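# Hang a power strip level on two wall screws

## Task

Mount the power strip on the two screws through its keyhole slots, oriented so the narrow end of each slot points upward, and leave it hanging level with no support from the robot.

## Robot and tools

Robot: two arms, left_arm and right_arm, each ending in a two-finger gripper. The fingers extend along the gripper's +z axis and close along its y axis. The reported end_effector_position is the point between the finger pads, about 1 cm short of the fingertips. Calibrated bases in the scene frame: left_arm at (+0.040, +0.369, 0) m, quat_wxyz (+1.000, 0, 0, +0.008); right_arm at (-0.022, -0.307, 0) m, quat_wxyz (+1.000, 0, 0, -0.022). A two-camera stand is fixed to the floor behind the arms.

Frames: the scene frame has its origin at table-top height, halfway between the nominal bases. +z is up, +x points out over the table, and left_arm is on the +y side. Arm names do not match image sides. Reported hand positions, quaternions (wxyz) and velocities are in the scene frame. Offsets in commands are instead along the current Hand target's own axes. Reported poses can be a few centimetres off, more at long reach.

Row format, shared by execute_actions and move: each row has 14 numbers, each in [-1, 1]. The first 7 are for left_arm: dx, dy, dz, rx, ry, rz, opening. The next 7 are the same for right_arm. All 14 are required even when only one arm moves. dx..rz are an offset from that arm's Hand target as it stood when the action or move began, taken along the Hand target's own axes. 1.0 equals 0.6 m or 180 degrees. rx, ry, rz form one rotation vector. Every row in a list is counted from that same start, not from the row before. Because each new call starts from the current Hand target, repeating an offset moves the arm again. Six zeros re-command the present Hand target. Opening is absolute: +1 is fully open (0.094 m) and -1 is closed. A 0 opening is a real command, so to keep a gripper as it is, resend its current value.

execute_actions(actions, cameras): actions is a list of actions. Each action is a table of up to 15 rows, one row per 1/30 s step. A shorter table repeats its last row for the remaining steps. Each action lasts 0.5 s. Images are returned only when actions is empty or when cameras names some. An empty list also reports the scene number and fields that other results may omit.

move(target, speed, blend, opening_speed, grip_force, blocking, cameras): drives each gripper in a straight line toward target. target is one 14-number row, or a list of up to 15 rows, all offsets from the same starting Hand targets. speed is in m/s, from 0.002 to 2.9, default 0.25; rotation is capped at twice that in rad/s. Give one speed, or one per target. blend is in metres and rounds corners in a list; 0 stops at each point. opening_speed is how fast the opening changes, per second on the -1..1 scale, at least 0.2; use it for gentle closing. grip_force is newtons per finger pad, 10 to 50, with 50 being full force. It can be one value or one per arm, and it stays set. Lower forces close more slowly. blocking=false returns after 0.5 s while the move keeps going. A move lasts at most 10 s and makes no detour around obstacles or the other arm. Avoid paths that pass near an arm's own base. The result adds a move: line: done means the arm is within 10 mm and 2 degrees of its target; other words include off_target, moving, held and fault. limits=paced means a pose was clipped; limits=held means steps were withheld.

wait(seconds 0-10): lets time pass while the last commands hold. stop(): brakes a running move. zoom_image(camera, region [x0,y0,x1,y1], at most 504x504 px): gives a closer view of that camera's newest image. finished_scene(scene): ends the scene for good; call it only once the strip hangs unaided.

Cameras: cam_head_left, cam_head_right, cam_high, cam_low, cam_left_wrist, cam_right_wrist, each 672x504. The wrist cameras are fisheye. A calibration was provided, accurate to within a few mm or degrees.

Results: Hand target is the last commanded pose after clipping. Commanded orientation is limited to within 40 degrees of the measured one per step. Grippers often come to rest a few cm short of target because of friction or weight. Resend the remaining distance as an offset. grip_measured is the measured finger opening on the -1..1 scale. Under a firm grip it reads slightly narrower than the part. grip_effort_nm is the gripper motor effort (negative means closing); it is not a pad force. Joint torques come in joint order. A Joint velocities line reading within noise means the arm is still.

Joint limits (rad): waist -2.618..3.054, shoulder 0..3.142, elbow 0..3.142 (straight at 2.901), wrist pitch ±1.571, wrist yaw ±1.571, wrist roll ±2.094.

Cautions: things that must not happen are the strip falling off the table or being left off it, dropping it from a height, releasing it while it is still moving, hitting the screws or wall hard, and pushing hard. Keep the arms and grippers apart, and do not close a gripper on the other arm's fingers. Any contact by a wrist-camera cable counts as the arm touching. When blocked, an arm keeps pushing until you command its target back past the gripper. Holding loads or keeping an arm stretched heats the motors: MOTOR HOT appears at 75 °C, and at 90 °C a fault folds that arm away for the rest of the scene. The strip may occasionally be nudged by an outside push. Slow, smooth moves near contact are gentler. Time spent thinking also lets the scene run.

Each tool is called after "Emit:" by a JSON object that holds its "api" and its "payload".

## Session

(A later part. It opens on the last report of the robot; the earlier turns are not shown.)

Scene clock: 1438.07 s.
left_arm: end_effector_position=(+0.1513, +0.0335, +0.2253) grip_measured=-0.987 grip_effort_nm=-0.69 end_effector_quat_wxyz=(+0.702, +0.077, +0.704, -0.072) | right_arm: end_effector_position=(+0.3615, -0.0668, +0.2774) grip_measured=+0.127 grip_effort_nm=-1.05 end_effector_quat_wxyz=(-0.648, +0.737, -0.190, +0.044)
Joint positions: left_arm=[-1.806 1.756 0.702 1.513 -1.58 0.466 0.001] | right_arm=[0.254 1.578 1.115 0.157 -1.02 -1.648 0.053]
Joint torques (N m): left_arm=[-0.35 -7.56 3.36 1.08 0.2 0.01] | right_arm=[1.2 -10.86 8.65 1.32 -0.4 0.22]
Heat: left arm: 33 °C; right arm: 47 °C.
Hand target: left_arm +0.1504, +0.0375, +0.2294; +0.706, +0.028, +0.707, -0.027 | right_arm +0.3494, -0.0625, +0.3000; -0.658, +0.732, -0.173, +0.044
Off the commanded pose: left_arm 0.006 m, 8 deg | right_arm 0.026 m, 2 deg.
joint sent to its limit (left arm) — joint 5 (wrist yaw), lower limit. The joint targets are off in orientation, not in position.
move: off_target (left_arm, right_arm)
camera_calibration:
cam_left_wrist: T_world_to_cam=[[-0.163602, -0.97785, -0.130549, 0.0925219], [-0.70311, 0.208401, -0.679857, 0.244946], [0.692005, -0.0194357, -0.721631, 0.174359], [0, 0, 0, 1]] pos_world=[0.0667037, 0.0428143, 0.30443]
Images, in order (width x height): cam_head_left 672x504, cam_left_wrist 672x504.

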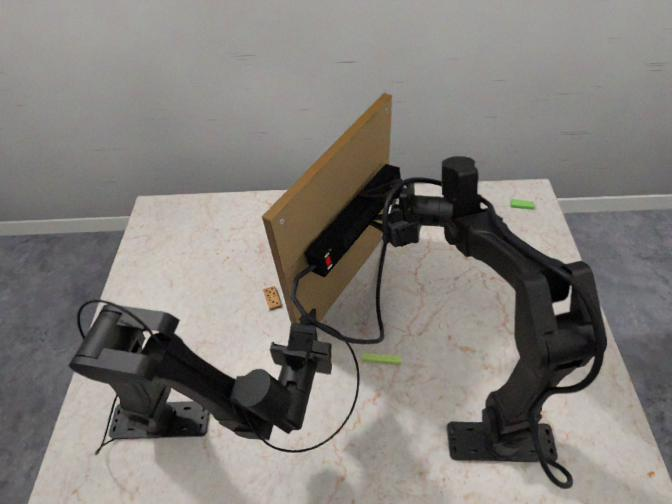

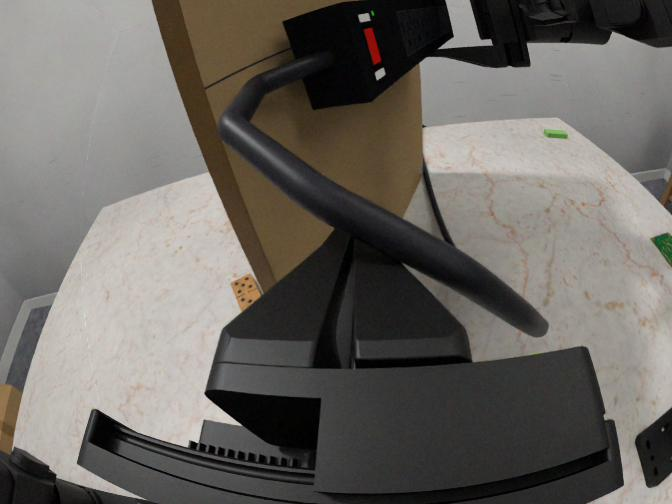

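Emit:
{"api": "move", "payload": {"target": [0,0,0,0,0,0,-1, 0.012,-0.0,0.05,0,0.0,0,-0.6], "speed": 0.06, "cameras": ["cam_head_left","cam_left_wrist"]}}

Emit:
{"api": "zoom_image", "payload": {"camera": "cam_head_left", "region": [270, 140, 430, 300]}}

Emit:
{"api": "zoom_image", "payload": {"camera": "cam_left_wrist", "region": [220, 0, 470, 140]}}

Scene clock: 1458.13 s.
left_arm: end_effector_position=(+0.1513, +0.0335, +0.2253) grip_measured=-0.987 grip_effort_nm=-0.69 end_effector_quat_wxyz=(+0.702, +0.077, +0.704, -0.072) | right_arm: end_effector_position=(+0.3587, -0.0504, +0.2796) grip_measured=+0.126 grip_effort_nm=-1.05 end_effector_quat_wxyz=(-0.646, +0.739, -0.185, +0.042)
Joint positions: left_arm=[-1.806 1.756 0.702 1.513 -1.58 0.466 0.001] | right_arm=[0.3 1.586 1.132 0.157 -0.984 -1.64 0.053]
Joint torques (N m): left_arm=[-0.32 -7.58 3.4 1.07 0.18 0.02] | right_arm=[2.15 -5.11 12.01 1.83 -0.12 0.41]
Heat: left arm: 33 °C; right arm: 46 °C.
Hand target: left_arm +0.1504, +0.0375, +0.2294; +0.706, +0.028, +0.707, -0.027 | right_arm +0.3649, -0.0363, +0.2951; -0.658, +0.732, -0.173, +0.044
Off the commanded pose: left_arm 0.006 m, 8 deg | right_arm 0.022 m, 2 deg.
joint sent to its limit (left arm) — joint 5 (wrist yaw), lower limit. The joint targets are off in orientation, not in position.
move: off_target (left_arm, right_arm)
camera_calibration:
cam_left_wrist: T_world_to_cam=[[-0.163602, -0.97785, -0.130549, 0.0925219], [-0.70311, 0.208401, -0.679857, 0.244946], [0.692005, -0.0194357, -0.721631, 0.174359], [0, 0, 0, 1]] pos_world=[0.0667037, 0.0428143, 0.30443]
Images, in order (width x height): cam_head_left 672x504, cam_left_wrist 672x504.

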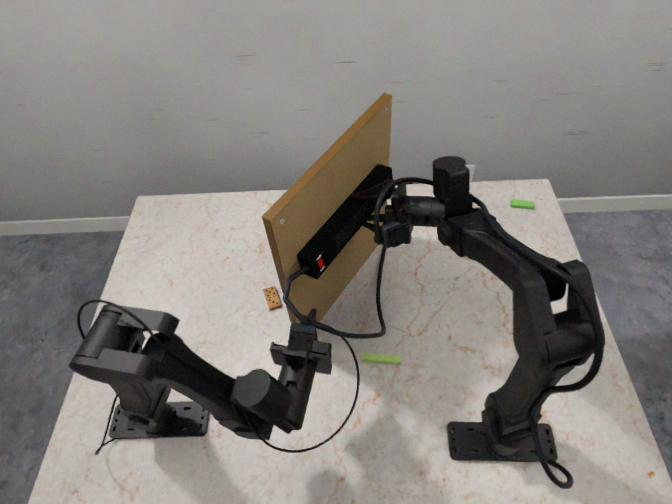

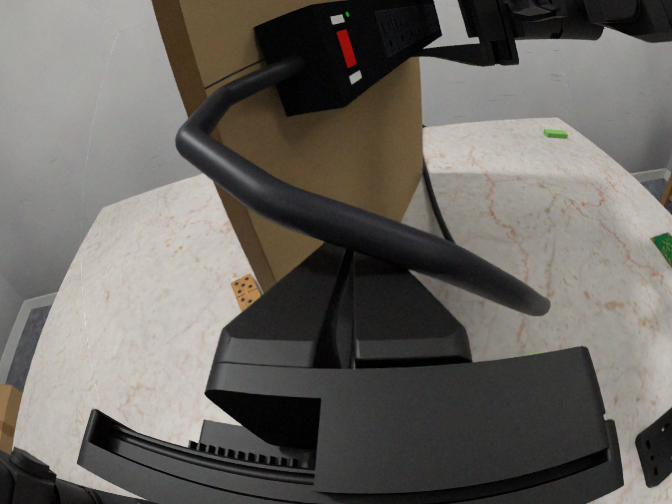

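Scaled by 3.150 from the camera's 672x504 image, which has a finer 960x720 frame.

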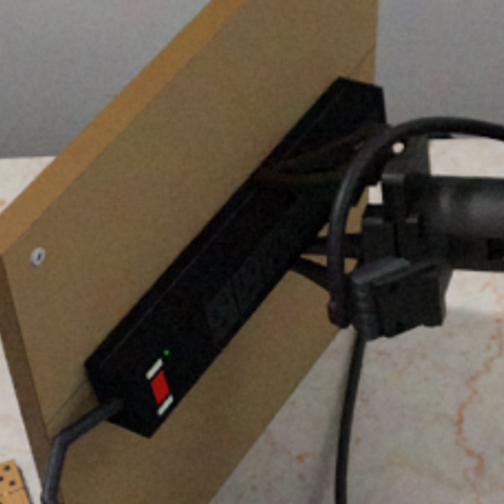

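Scaled by 2.016 from the camera's 672x504 image, which has a finer 960x720 frame.

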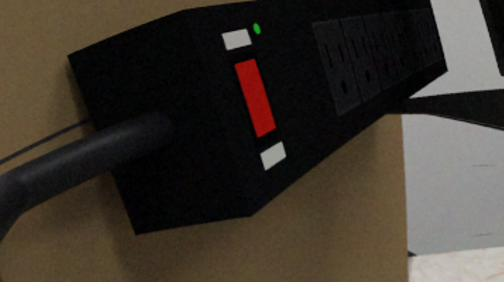

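Emit:
{"api": "move", "payload": {"target": [[0,0,0,0,0,0,-1, 0.006,-0.012,-0.02,0,0.0,0,-0.6],[0,0,0,0,0,0,-1, 0.008,-0.016,0.01,0,0.0,0,-0.6]], "speed": 0.06, "cameras": ["cam_head_left","cam_left_wrist"]}}

Emit:
{"api": "zoom_image", "payload": {"camera": "cam_head_left", "region": [270, 140, 430, 300]}}

Emit:
{"api": "zoom_image", "payload": {"camera": "cam_left_wrist", "region": [220, 0, 470, 140]}}

Scene clock: 1478.97 s.
left_arm: end_effector_position=(+0.1513, +0.0335, +0.2253) grip_measured=-0.987 grip_effort_nm=-0.69 end_effector_quat_wxyz=(+0.702, +0.077, +0.704, -0.072) | right_arm: end_effector_position=(+0.3593, -0.0498, +0.2813) grip_measured=+0.124 grip_effort_nm=-1.05 end_effector_quat_wxyz=(-0.642, +0.743, -0.187, +0.026)
Joint positions: left_arm=[-1.806 1.756 0.702 1.513 -1.58 0.466 0.001] | right_arm=[0.297 1.6 1.174 0.094 -1.006 -1.648 0.053]
Joint torques (N m): left_arm=[-0.42 -7.54 3.36 1.1 0.19 0.02] | right_arm=[2.97 -4.7 13.16 2.14 0.19 0.54]
Heat: left arm: 33 °C; right arm: 47 °C.
Hand target: left_arm +0.1504, +0.0375, +0.2294; +0.706, +0.028, +0.707, -0.027 | right_arm +0.3731, -0.0315, +0.3028; -0.658, +0.732, -0.173, +0.044
Off the commanded pose: left_arm 0.006 m, 8 deg | right_arm 0.031 m, 4 deg.
joint sent to its limit (left arm) — joint 5 (wrist yaw), lower limit. The joint targets are off in orientation, not in position.
move: off_target (left_arm, right_arm)
camera_calibration:
cam_left_wrist: T_world_to_cam=[[-0.163602, -0.97785, -0.130549, 0.0925219], [-0.70311, 0.208401, -0.679857, 0.244946], [0.692005, -0.0194357, -0.721631, 0.174359], [0, 0, 0, 1]] pos_world=[0.0667037, 0.0428143, 0.30443]
Images, in order (width x height): cam_head_left 672x504, cam_left_wrist 672x504.

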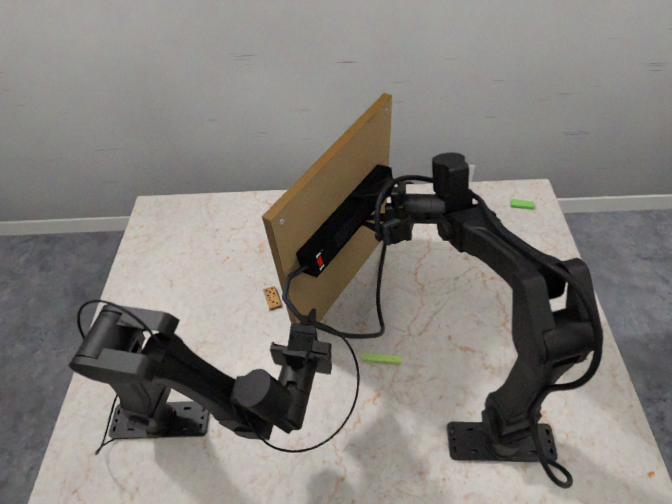

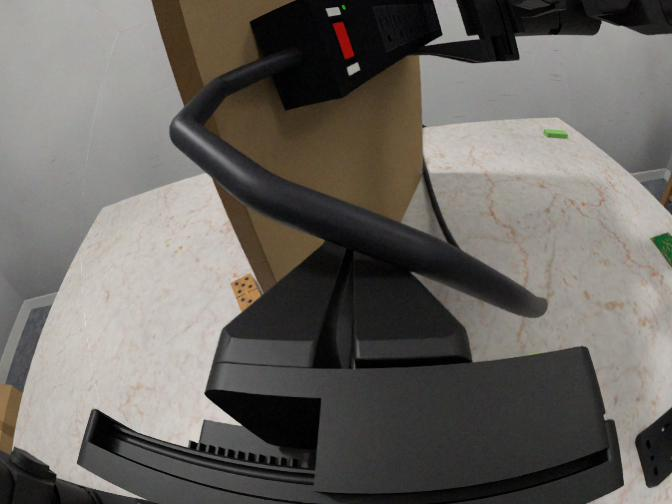

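Scaled by 3.150 from the camera's 672x504 image, which has a finer 960x720 frame.

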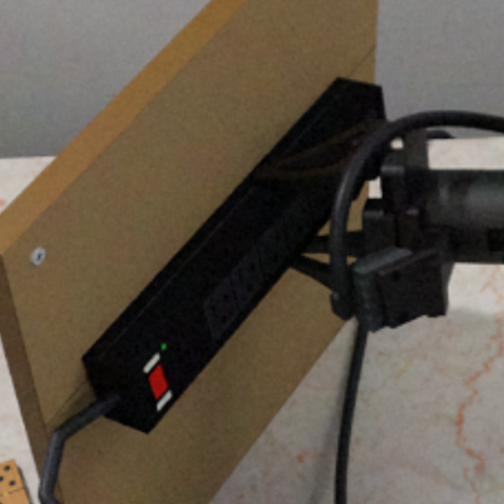

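Scaled by 2.016 from the camera's 672x504 image, which has a finer 960x720 frame.

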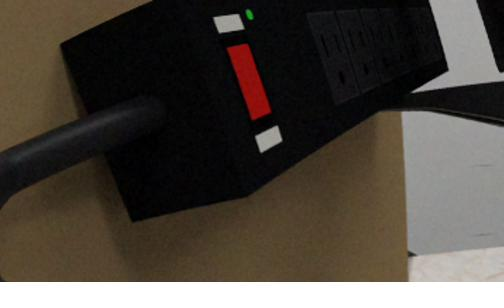

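Emit:
{"api": "move", "payload": {"target": [[0,0,0,0,0,0,-1, 0.008,-0.005,0.015,0,0.025,0.0,-0.6],[0,0,0,0,0,0,-1, 0.008,-0.008,0.02,0,0.025,0.025,-0.6]], "speed": 0.06, "cameras": ["cam_head_left","cam_left_wrist"]}}

Emit:
{"api": "zoom_image", "payload": {"camera": "cam_head_left", "region": [270, 140, 430, 300]}}

Emit:
{"api": "zoom_image", "payload": {"camera": "cam_left_wrist", "region": [220, 0, 470, 140]}}

Scene clock: 1492.83 s.
left_arm: end_effector_position=(+0.1513, +0.0335, +0.2253) grip_measured=-0.987 grip_effort_nm=-0.69 end_effector_quat_wxyz=(+0.702, +0.077, +0.704, -0.072) | right_arm: end_effector_position=(+0.3608, -0.0494, +0.2831) grip_measured=+0.124 grip_effort_nm=-1.05 end_effector_quat_wxyz=(-0.638, +0.740, -0.213, +0.012)
Joint positions: left_arm=[-1.806 1.756 0.702 1.513 -1.58 0.466 0.001] | right_arm=[0.301 1.597 1.188 0.067 -0.987 -1.599 0.053]
Joint torques (N m): left_arm=[-0.36 -7.51 3.38 1.11 0.2 0.01] | right_arm=[5.48 -5.01 13.34 2.28 1.19 0.96]
Heat: left arm: 33 °C; right arm: 51 °C.
Hand target: left_arm +0.1504, +0.0375, +0.2294; +0.706, +0.028, +0.707, -0.027 | right_arm +0.3820, -0.0213, +0.3052; -0.652, +0.722, -0.227, +0.047
Off the commanded pose: left_arm 0.006 m, 8 deg | right_arm 0.042 m, 5 deg.
joint sent to its limit (left arm) — joint 5 (wrist yaw), lower limit. The joint targets are off in orientation, not in position.
move: off_target (left_arm, right_arm)
camera_calibration:
cam_left_wrist: T_world_to_cam=[[-0.163602, -0.97785, -0.130549, 0.0925219], [-0.70311, 0.208401, -0.679857, 0.244946], [0.692005, -0.0194357, -0.721631, 0.174359], [0, 0, 0, 1]] pos_world=[0.0667037, 0.0428143, 0.30443]
Images, in order (width x height): cam_head_left 672x504, cam_left_wrist 672x504.

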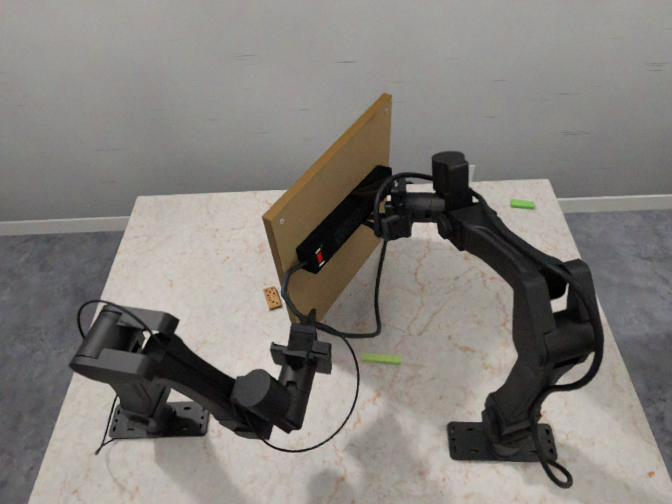

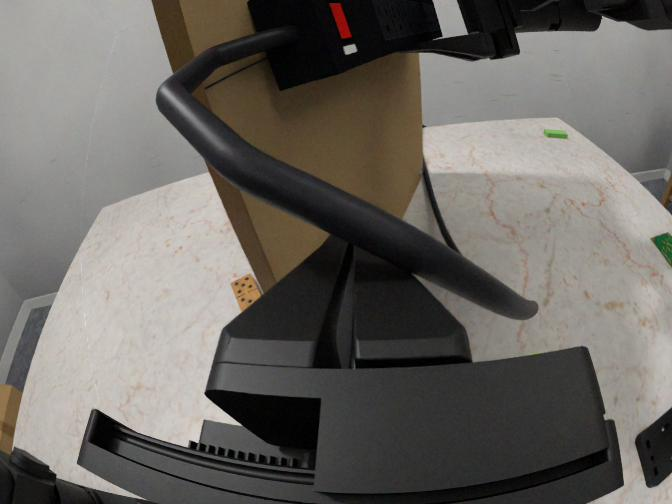

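Scaled by 3.150 from the camera's 672x504 image, which has a finer 960x720 frame.

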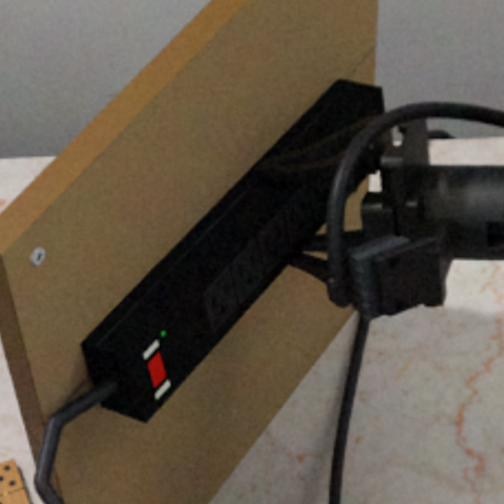

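Scaled by 2.016 from the camera's 672x504 image, which has a finer 960x720 frame.

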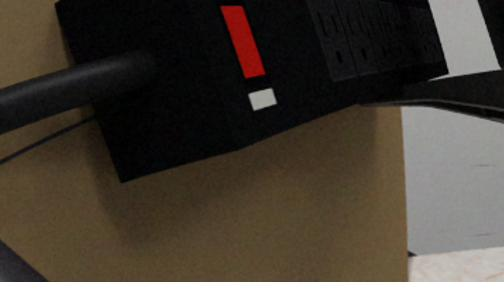

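Emit:
{"api": "move", "payload": {"target": [[0,0,0,0,0,0,-1, -0.006,0.012,0.0,0,0.0,-0.03,-0.6]], "speed": 0.03, "cameras": ["cam_head_left","cam_left_wrist","cam_right_wrist"]}}

Emit:
{"api": "zoom_image", "payload": {"camera": "cam_head_left", "region": [270, 140, 430, 300]}}

Emit:
{"api": "zoom_image", "payload": {"camera": "cam_left_wrist", "region": [220, 0, 470, 140]}}

Scene clock: 1503.33 s.
left_arm: end_effector_position=(+0.1513, +0.0335, +0.2253) grip_measured=-0.987 grip_effort_nm=-0.69 end_effector_quat_wxyz=(+0.702, +0.077, +0.704, -0.072) | right_arm: end_effector_position=(+0.3609, -0.0495, +0.2833) grip_measured=+0.124 grip_effort_nm=-1.05 end_effector_quat_wxyz=(-0.638, +0.741, -0.210, +0.017)
Joint positions: left_arm=[-1.806 1.756 0.702 1.513 -1.58 0.466 0.001] | right_arm=[0.302 1.596 1.188 0.065 -0.983 -1.61 0.053]
Joint torques (N m): left_arm=[-0.36 -7.57 3.34 1.08 0.21 0.02] | right_arm=[6.23 -5.83 10.48 2.5 1.29 0.16]
Heat: left arm: 33 °C; right arm: 50 °C.
Hand target: left_arm +0.1504, +0.0375, +0.2294; +0.706, +0.028, +0.707, -0.027 | right_arm +0.3768, -0.0202, +0.2991; -0.649, +0.732, -0.193, +0.078
Off the commanded pose: left_arm 0.006 m, 8 deg | right_arm 0.037 m, 7 deg.
joint sent to its limit (left arm) — joint 5 (wrist yaw), lower limit. The joint targets are off in orientation, not in position.
move: off_target (left_arm, right_arm)
camera_calibration:
cam_left_wrist: T_world_to_cam=[[-0.163602, -0.97785, -0.130549, 0.0925219], [-0.70311, 0.208401, -0.679857, 0.244946], [0.692005, -0.0194357, -0.721631, 0.174359], [0, 0, 0, 1]] pos_world=[0.0667037, 0.0428143, 0.30443]
cam_right_wrist: T_world_to_cam=[[0.394522, 0.130652, 0.90955, -0.387413], [0.470695, -0.878848, -0.0779245, -0.193082], [0.789176, 0.458864, -0.408223, -0.0295299], [0, 0, 0, 1]] pos_world=[0.26703, -0.105523, 0.325271]
Images, in order (width x height): cam_head_left 672x504, cam_left_wrist 672x504, cam_right_wrist 672x504.

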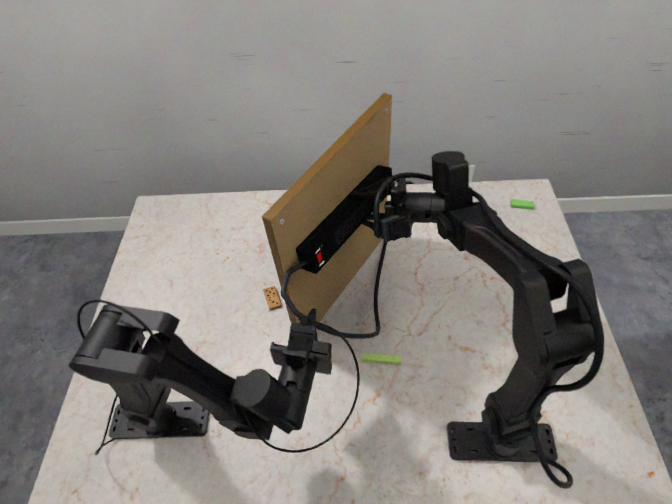

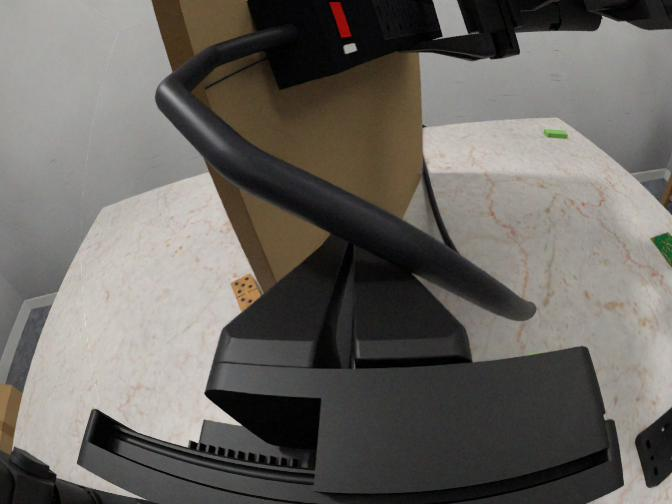

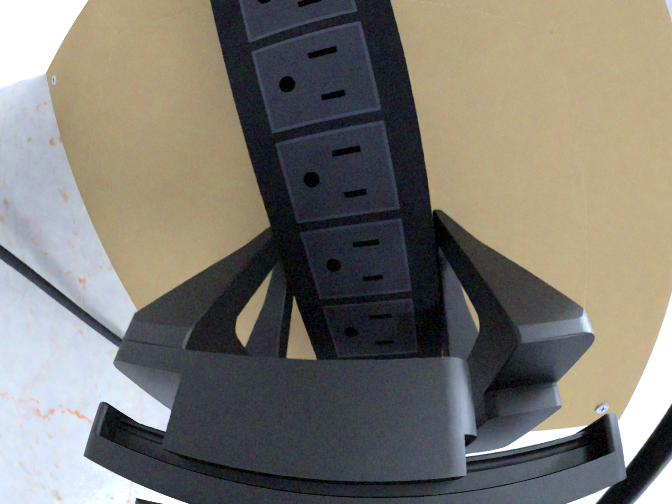

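Scaled by 3.150 from the camera's 672x504 image, which has a finer 960x720 frame.

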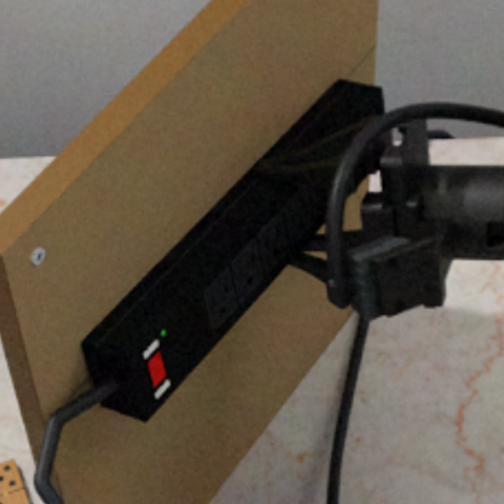

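Scaled by 2.016 from the camera's 672x504 image, which has a finer 960x720 frame.

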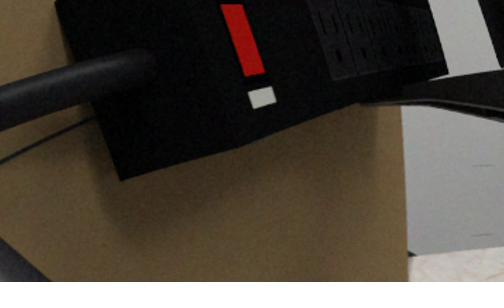

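Emit:
{"api": "move", "payload": {"target": [[0,0,0,0,0,0,-1, -0.004,0.01,-0.03,0,-0.01,-0.02,-0.6]], "speed": 0.05, "cameras": ["cam_head_left","cam_left_wrist"]}}

Emit:
{"api": "zoom_image", "payload": {"camera": "cam_head_left", "region": [270, 140, 430, 300]}}

Emit:
{"api": "zoom_image", "payload": {"camera": "cam_left_wrist", "region": [220, 0, 470, 140]}}

Scene clock: 1516.77 s.
left_arm: end_effector_position=(+0.1513, +0.0335, +0.2253) grip_measured=-0.987 grip_effort_nm=-0.69 end_effector_quat_wxyz=(+0.702, +0.077, +0.704, -0.072) | right_arm: end_effector_position=(+0.3604, -0.0499, +0.2812) grip_measured=+0.112 grip_effort_nm=-1.04 end_effector_quat_wxyz=(-0.635, +0.748, -0.188, +0.039)
Joint positions: left_arm=[-1.806 1.756 0.702 1.513 -1.58 0.466 0.001] | right_arm=[0.302 1.593 1.18 0.067 -0.978 -1.676 0.052]
Joint torques (N m): left_arm=[-0.32 -7.53 3.32 1.11 0.19 0.02] | right_arm=[3 -7.35 8.05 2.42 0.46 -0.06]
Heat: left arm: 33 °C; right arm: 48 °C.
Hand target: left_arm +0.1504, +0.0375, +0.2294; +0.706, +0.028, +0.707, -0.027 | right_arm +0.3671, -0.0363, +0.2962; -0.649, +0.739, -0.159, +0.086
Off the commanded pose: left_arm 0.006 m, 8 deg | right_arm 0.021 m, 7 deg.
joint sent to its limit (left arm) — joint 5 (wrist yaw), lower limit. The joint targets are off in orientation, not in position.
move: off_target (left_arm, right_arm)
camera_calibration:
cam_left_wrist: T_world_to_cam=[[-0.163602, -0.97785, -0.130549, 0.0925219], [-0.70311, 0.208401, -0.679857, 0.244946], [0.692005, -0.0194357, -0.721631, 0.174359], [0, 0, 0, 1]] pos_world=[0.0667037, 0.0428143, 0.30443]
Images, in order (width x height): cam_head_left 672x504, cam_left_wrist 672x504.

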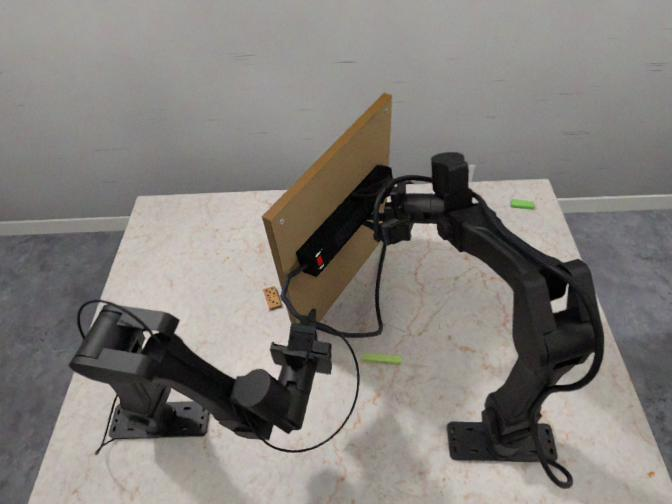

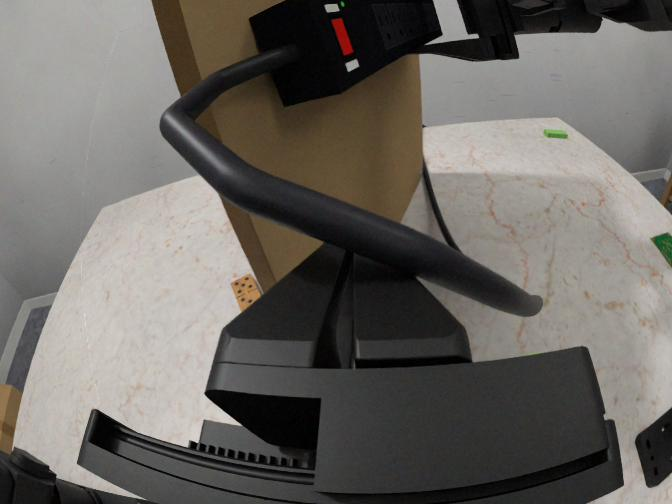

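Scaled by 3.150 from the camera's 672x504 image, which has a finer 960x720 frame.

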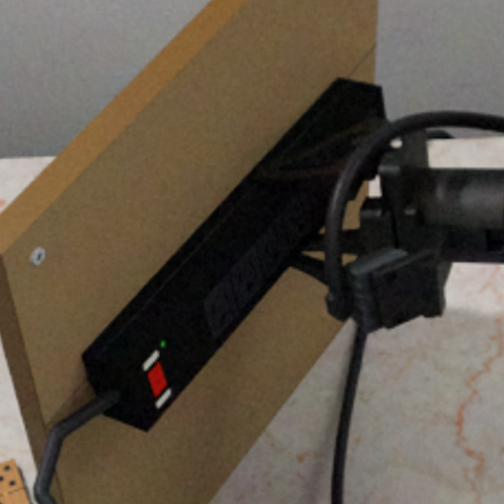

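Scaled by 2.016 from the camera's 672x504 image, which has a finer 960x720 frame.

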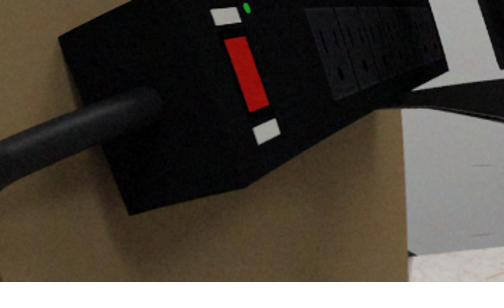

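Emit:
{"api": "move", "payload": {"target": [[0,0,0,0,0,0,-1, 0.004,-0.0,0.05,0,0.03,-0.01,-0.6],[0,0,0,0,0,0,-1, 0.006,-0.005,0.055,0,0.035,0.01,-0.6]], "speed": 0.03, "cameras": ["cam_head_left","cam_left_wrist"]}}

Emit:
{"api": "zoom_image", "payload": {"camera": "cam_head_left", "region": [270, 140, 430, 300]}}

Emit:
{"api": "zoom_image", "payload": {"camera": "cam_left_wrist", "region": [220, 0, 470, 140]}}

Scene clock: 1532.83 s.
left_arm: end_effector_position=(+0.1513, +0.0335, +0.2253) grip_measured=-0.987 grip_effort_nm=-0.69 end_effector_quat_wxyz=(+0.702, +0.077, +0.704, -0.072) | right_arm: end_effector_position=(+0.3623, -0.0484, +0.2814) grip_measured=+0.094 grip_effort_nm=-1.05 end_effector_quat_wxyz=(-0.619, +0.753, -0.209, +0.078)
Joint positions: left_arm=[-1.806 1.756 0.702 1.513 -1.58 0.466 0.001] | right_arm=[0.335 1.552 1.162 0.046 -0.854 -1.689 0.051]
Joint torques (N m): left_arm=[-0.39 -7.6 3.38 1.1 0.2 0.01] | right_arm=[8.17 -2.7 10.58 2.99 1.28 0.85]
Heat: left arm: 33 °C; right arm: 48 °C.
Hand target: left_arm +0.1504, +0.0375, +0.2294; +0.706, +0.028, +0.707, -0.027 | right_arm +0.3817, -0.0064, +0.2943; -0.641, +0.730, -0.206, +0.117
Off the commanded pose: left_arm 0.006 m, 8 deg | right_arm 0.048 m, 6 deg.
joint sent to its limit (left arm) — joint 5 (wrist yaw), lower limit. The joint targets are off in orientation, not in position.
move: off_target (left_arm, right_arm)
camera_calibration:
cam_left_wrist: T_world_to_cam=[[-0.163602, -0.97785, -0.130549, 0.0925219], [-0.70311, 0.208401, -0.679857, 0.244946], [0.692005, -0.0194357, -0.721631, 0.174359], [0, 0, 0, 1]] pos_world=[0.0667037, 0.0428143, 0.30443]
Images, in order (width x height): cam_head_left 672x504, cam_left_wrist 672x504.

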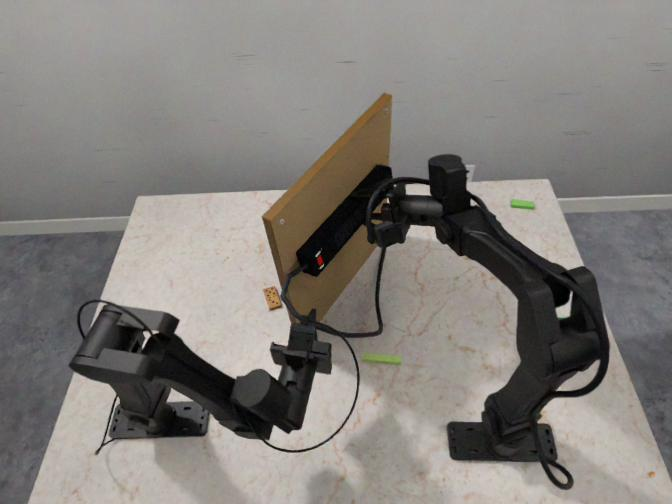

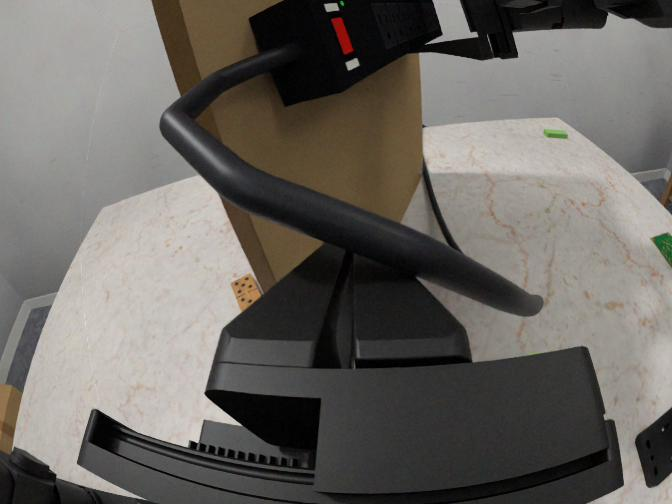

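Scaled by 3.150 from the camera's 672x504 image, which has a finer 960x720 frame.

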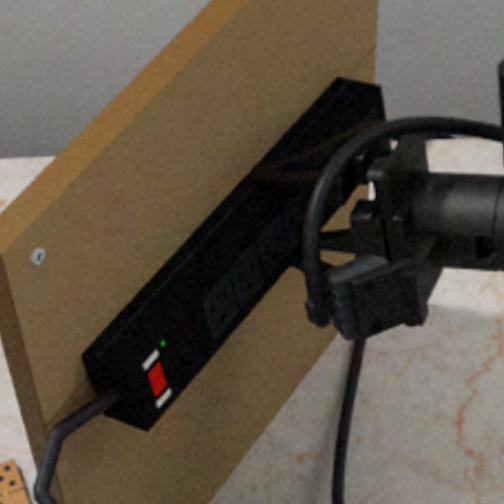

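Scaled by 2.016 from the camera's 672x504 image, which has a finer 960x720 frame.

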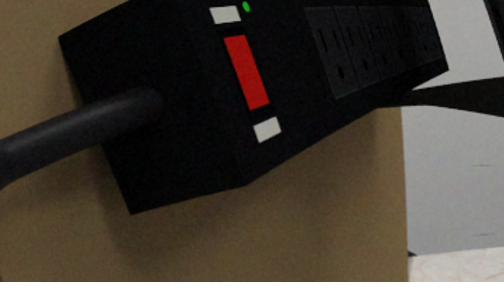

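Emit:
{"api": "move", "payload": {"target": [[0,0,0,0,0,0,-1, 0.0,0.0,-0.055,0,-0.02,-0.01,-0.6],[0,0,0,0,0,0,-1, 0.0,0.04,-0.055,0,-0.02,-0.01,-0.6]], "speed": 0.05, "cameras": ["cam_head_left","cam_left_wrist"]}}

Emit:
{"api": "zoom_image", "payload": {"camera": "cam_head_left", "region": [270, 140, 430, 300]}}

Emit:
{"api": "zoom_image", "payload": {"camera": "cam_left_wrist", "region": [220, 0, 470, 140]}}

Scene clock: 1544.70 s.
left_arm: end_effector_position=(+0.1513, +0.0335, +0.2253) grip_measured=-0.987 grip_effort_nm=-0.69 end_effector_quat_wxyz=(+0.702, +0.077, +0.704, -0.072) | right_arm: end_effector_position=(+0.3606, -0.0501, +0.2795) grip_measured=+0.090 grip_effort_nm=-1.05 end_effector_quat_wxyz=(-0.642, +0.737, -0.191, +0.088)
Joint positions: left_arm=[-1.806 1.756 0.702 1.513 -1.58 0.466 0.001] | right_arm=[0.324 1.549 1.082 0.213 -0.885 -1.653 0.051]
Joint torques (N m): left_arm=[-0.38 -7.5 3.4 1.11 0.19 0.01] | right_arm=[2.44 -4.94 7.28 2.06 0.16 -0.19]
Heat: left arm: 33 °C; right arm: 49 °C.
Hand target: left_arm +0.1504, +0.0375, +0.2294; +0.706, +0.028, +0.707, -0.027 | right_arm +0.3638, -0.0380, +0.2756; -0.645, +0.737, -0.175, +0.104
Off the commanded pose: left_arm 0.006 m, 8 deg | right_arm 0.013 m, 3 deg.
joint sent to its limit (left arm) — joint 5 (wrist yaw), lower limit. The joint targets are off in orientation, not in position.
move: off_target (left_arm, right_arm)
camera_calibration:
cam_left_wrist: T_world_to_cam=[[-0.163602, -0.97785, -0.130549, 0.0925219], [-0.70311, 0.208401, -0.679857, 0.244946], [0.692005, -0.0194357, -0.721631, 0.174359], [0, 0, 0, 1]] pos_world=[0.0667037, 0.0428143, 0.30443]
Images, in order (width x height): cam_head_left 672x504, cam_left_wrist 672x504.

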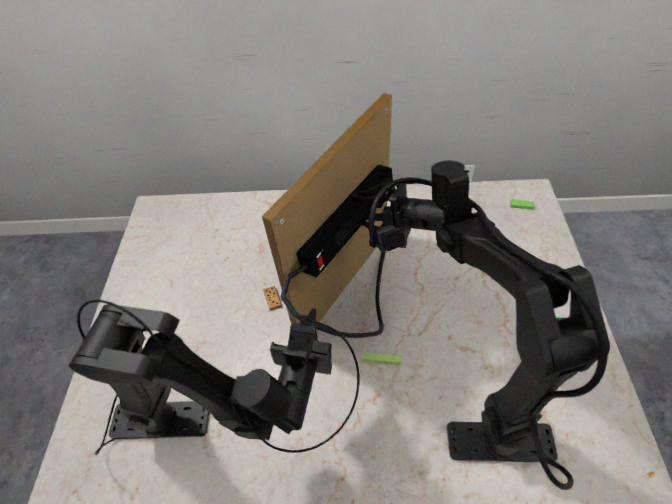

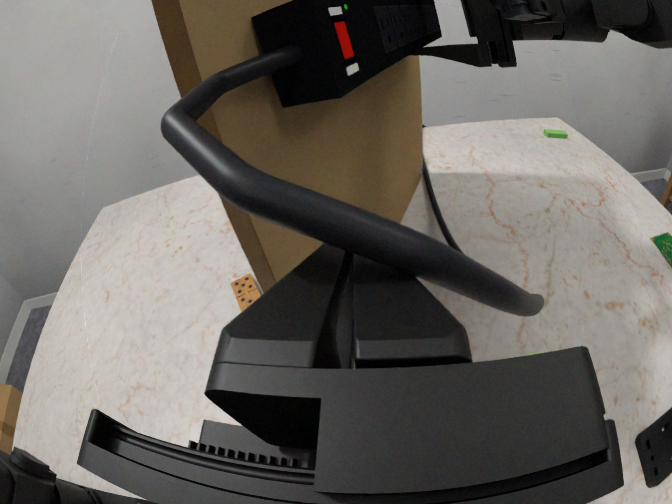

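Scaled by 3.150 from the camera's 672x504 image, which has a finer 960x720 frame.

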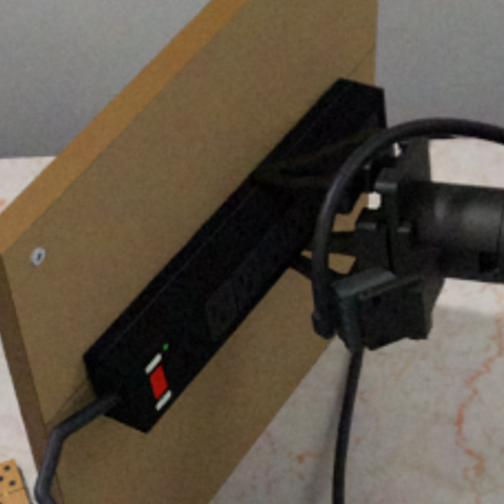

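Scaled by 2.016 from the camera's 672x504 image, which has a finer 960x720 frame.

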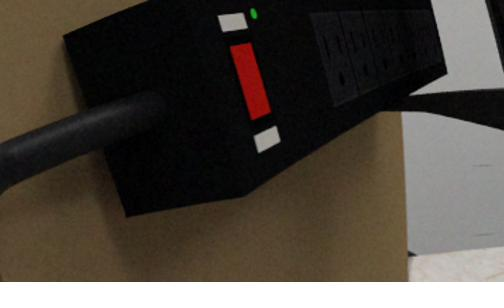

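Emit:
{"api": "move", "payload": {"target": [[0,0,0,0,0,0,-1, 0.0,0.03,-0.012,-0.03,0,0.0,-0.6],[0,0,0,0,0,0,-1, 0.0,0.04,-0.012,0.03,0,0.0,-0.6],[0,0,0,0,0,0,-1, 0.0,0.04,-0.012,0,0,0.0,-0.6]], "speed": 0.08, "cameras": ["cam_head_left","cam_left_wrist"]}}

Emit:
{"api": "zoom_image", "payload": {"camera": "cam_head_left", "region": [270, 140, 430, 300]}}

Emit:
{"api": "zoom_image", "payload": {"camera": "cam_left_wrist", "region": [220, 0, 470, 140]}}

Scene clock: 1555.53 s.
left_arm: end_effector_position=(+0.1512, +0.0335, +0.2251) grip_measured=-0.987 grip_effort_nm=-0.69 end_effector_quat_wxyz=(+0.702, +0.078, +0.704, -0.071) | right_arm: end_effector_position=(+0.3604, -0.0542, +0.2301) grip_measured=+0.089 grip_effort_nm=-1.05 end_effector_quat_wxyz=(-0.632, +0.743, -0.200, +0.096)
Joint positions: left_arm=[-1.806 1.756 0.702 1.511 -1.58 0.467 0.001] | right_arm=[0.323 1.588 0.941 0.364 -0.858 -1.676 0.051]
Joint torques (N m): left_arm=[-0.38 -7.53 3.36 1.11 0.17 0] | right_arm=[0.95 -8.42 10.59 1.57 -0.38 0.02]
Heat: left arm: 32 °C; right arm: 48 °C.
Hand target: left_arm +0.1504, +0.0375, +0.2294; +0.706, +0.028, +0.707, -0.027 | right_arm +0.3582, -0.0472, +0.2529; -0.645, +0.737, -0.175, +0.104
Off the commanded pose: left_arm 0.006 m, 8 deg | right_arm 0.024 m, 3 deg.
joint sent to its limit (left arm) — joint 5 (wrist yaw), lower limit. The joint targets are off in orientation, not in position.
move: off_target (left_arm, right_arm)
camera_calibration:
cam_left_wrist: T_world_to_cam=[[-0.163503, -0.977458, -0.133576, 0.0931181], [-0.702704, 0.210423, -0.679654, 0.244763], [0.692441, -0.0172611, -0.721268, 0.174046], [0, 0, 0, 1]] pos_world=[0.0667047, 0.0425193, 0.304327]
Images, in order (width x height): cam_head_left 672x504, cam_left_wrist 672x504.

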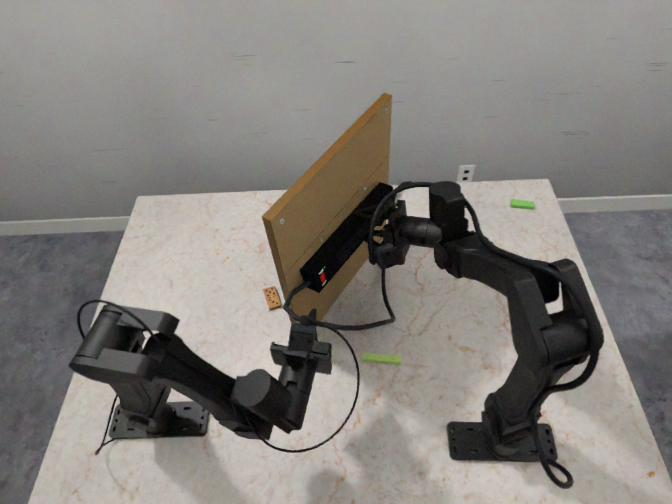

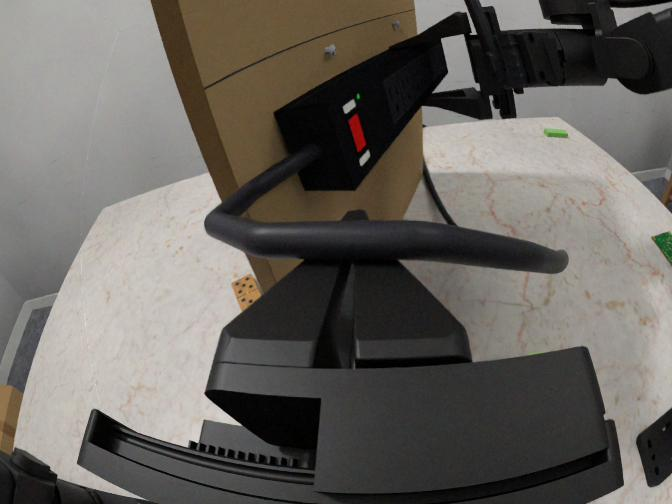

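Scaled by 3.150 from the camera's 672x504 image, which has a finer 960x720 frame.

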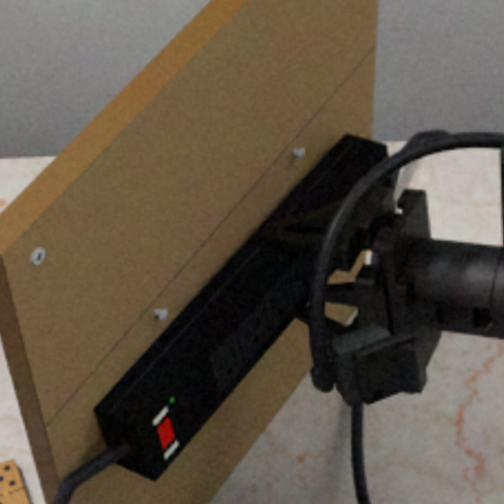

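Scaled by 2.016 from the camera's 672x504 image, which has a finer 960x720 frame.

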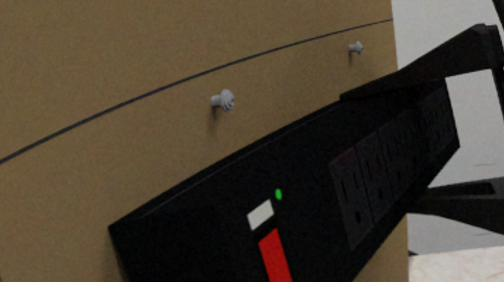

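Emit:
{"api": "move", "payload": {"target": [[0,0,0,0,0,0,-1, 0.0,0.0,-0.037,0,0,0.0,-0.6],[0,0,0,0,0,0,-1, -0.004,-0.078,-0.037,0,-0.009,0.0,-0.6]], "speed": 0.1, "cameras": ["cam_head_left","cam_left_wrist"]}}

Emit:
{"api": "zoom_image", "payload": {"camera": "cam_head_left", "region": [270, 140, 430, 300]}}

Emit:
{"api": "zoom_image", "payload": {"camera": "cam_left_wrist", "region": [220, 0, 470, 140]}}

Scene clock: 1609.87 s.
left_arm: end_effector_position=(+0.1512, +0.0334, +0.2250) grip_measured=-0.987 grip_effort_nm=-0.69 end_effector_quat_wxyz=(+0.702, +0.078, +0.704, -0.070) | right_arm: end_effector_position=(+0.3644, -0.0644, +0.2740) grip_measured=+0.089 grip_effort_nm=-1.05 end_effector_quat_wxyz=(-0.632, +0.745, -0.193, +0.094)
Joint positions: left_arm=[-1.806 1.756 0.702 1.509 -1.58 0.467 0.001] | right_arm=[0.285 1.546 1.09 0.152 -0.907 -1.707 0.051]
Joint torques (N m): left_arm=[-0.35 -7.64 3.32 1.12 0.2 -0.01] | right_arm=[0.2 -10.3 10.47 1.36 -0.69 0.06]
Heat: left arm: 32 °C; right arm: 47 °C.
Hand target: left_arm +0.1504, +0.0375, +0.2294; +0.706, +0.028, +0.707, -0.027 | right_arm +0.3533, -0.0616, +0.3026; -0.647, +0.738, -0.166, +0.093
Off the commanded pose: left_arm 0.006 m, 8 deg | right_arm 0.031 m, 4 deg.
joint sent to its limit (left arm) — joint 5 (wrist yaw), lower limit. The joint targets are off in orientation, not in position.
move: off_target (left_arm, right_arm)
camera_calibration:
cam_left_wrist: T_world_to_cam=[[-0.163521, -0.977247, -0.135089, 0.0933476], [-0.702487, 0.211483, -0.679549, 0.244575], [0.692657, -0.0162219, -0.721085, 0.173924], [0, 0, 0, 1]] pos_world=[0.0666051, 0.0423217, 0.304225]
Images, in order (width x height): cam_head_left 672x504, cam_left_wrist 672x504.

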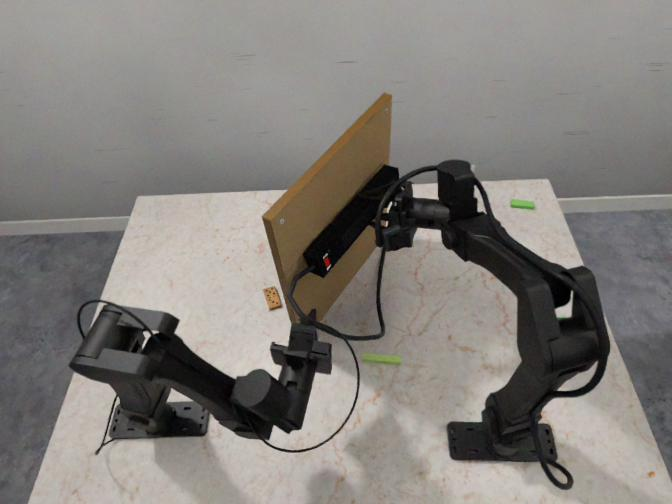

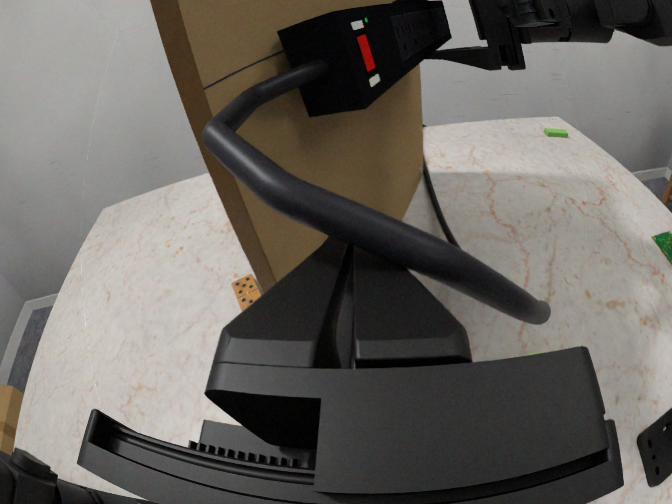

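Scaled by 3.150 from the camera's 672x504 image, which has a finer 960x720 frame.

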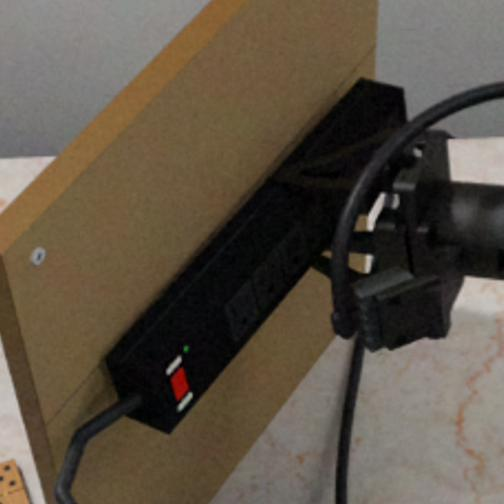

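Scaled by 2.016 from the camera's 672x504 image, which has a finer 960x720 frame.

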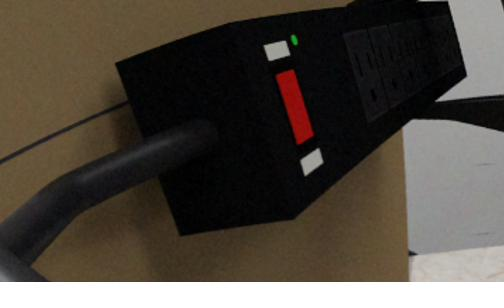

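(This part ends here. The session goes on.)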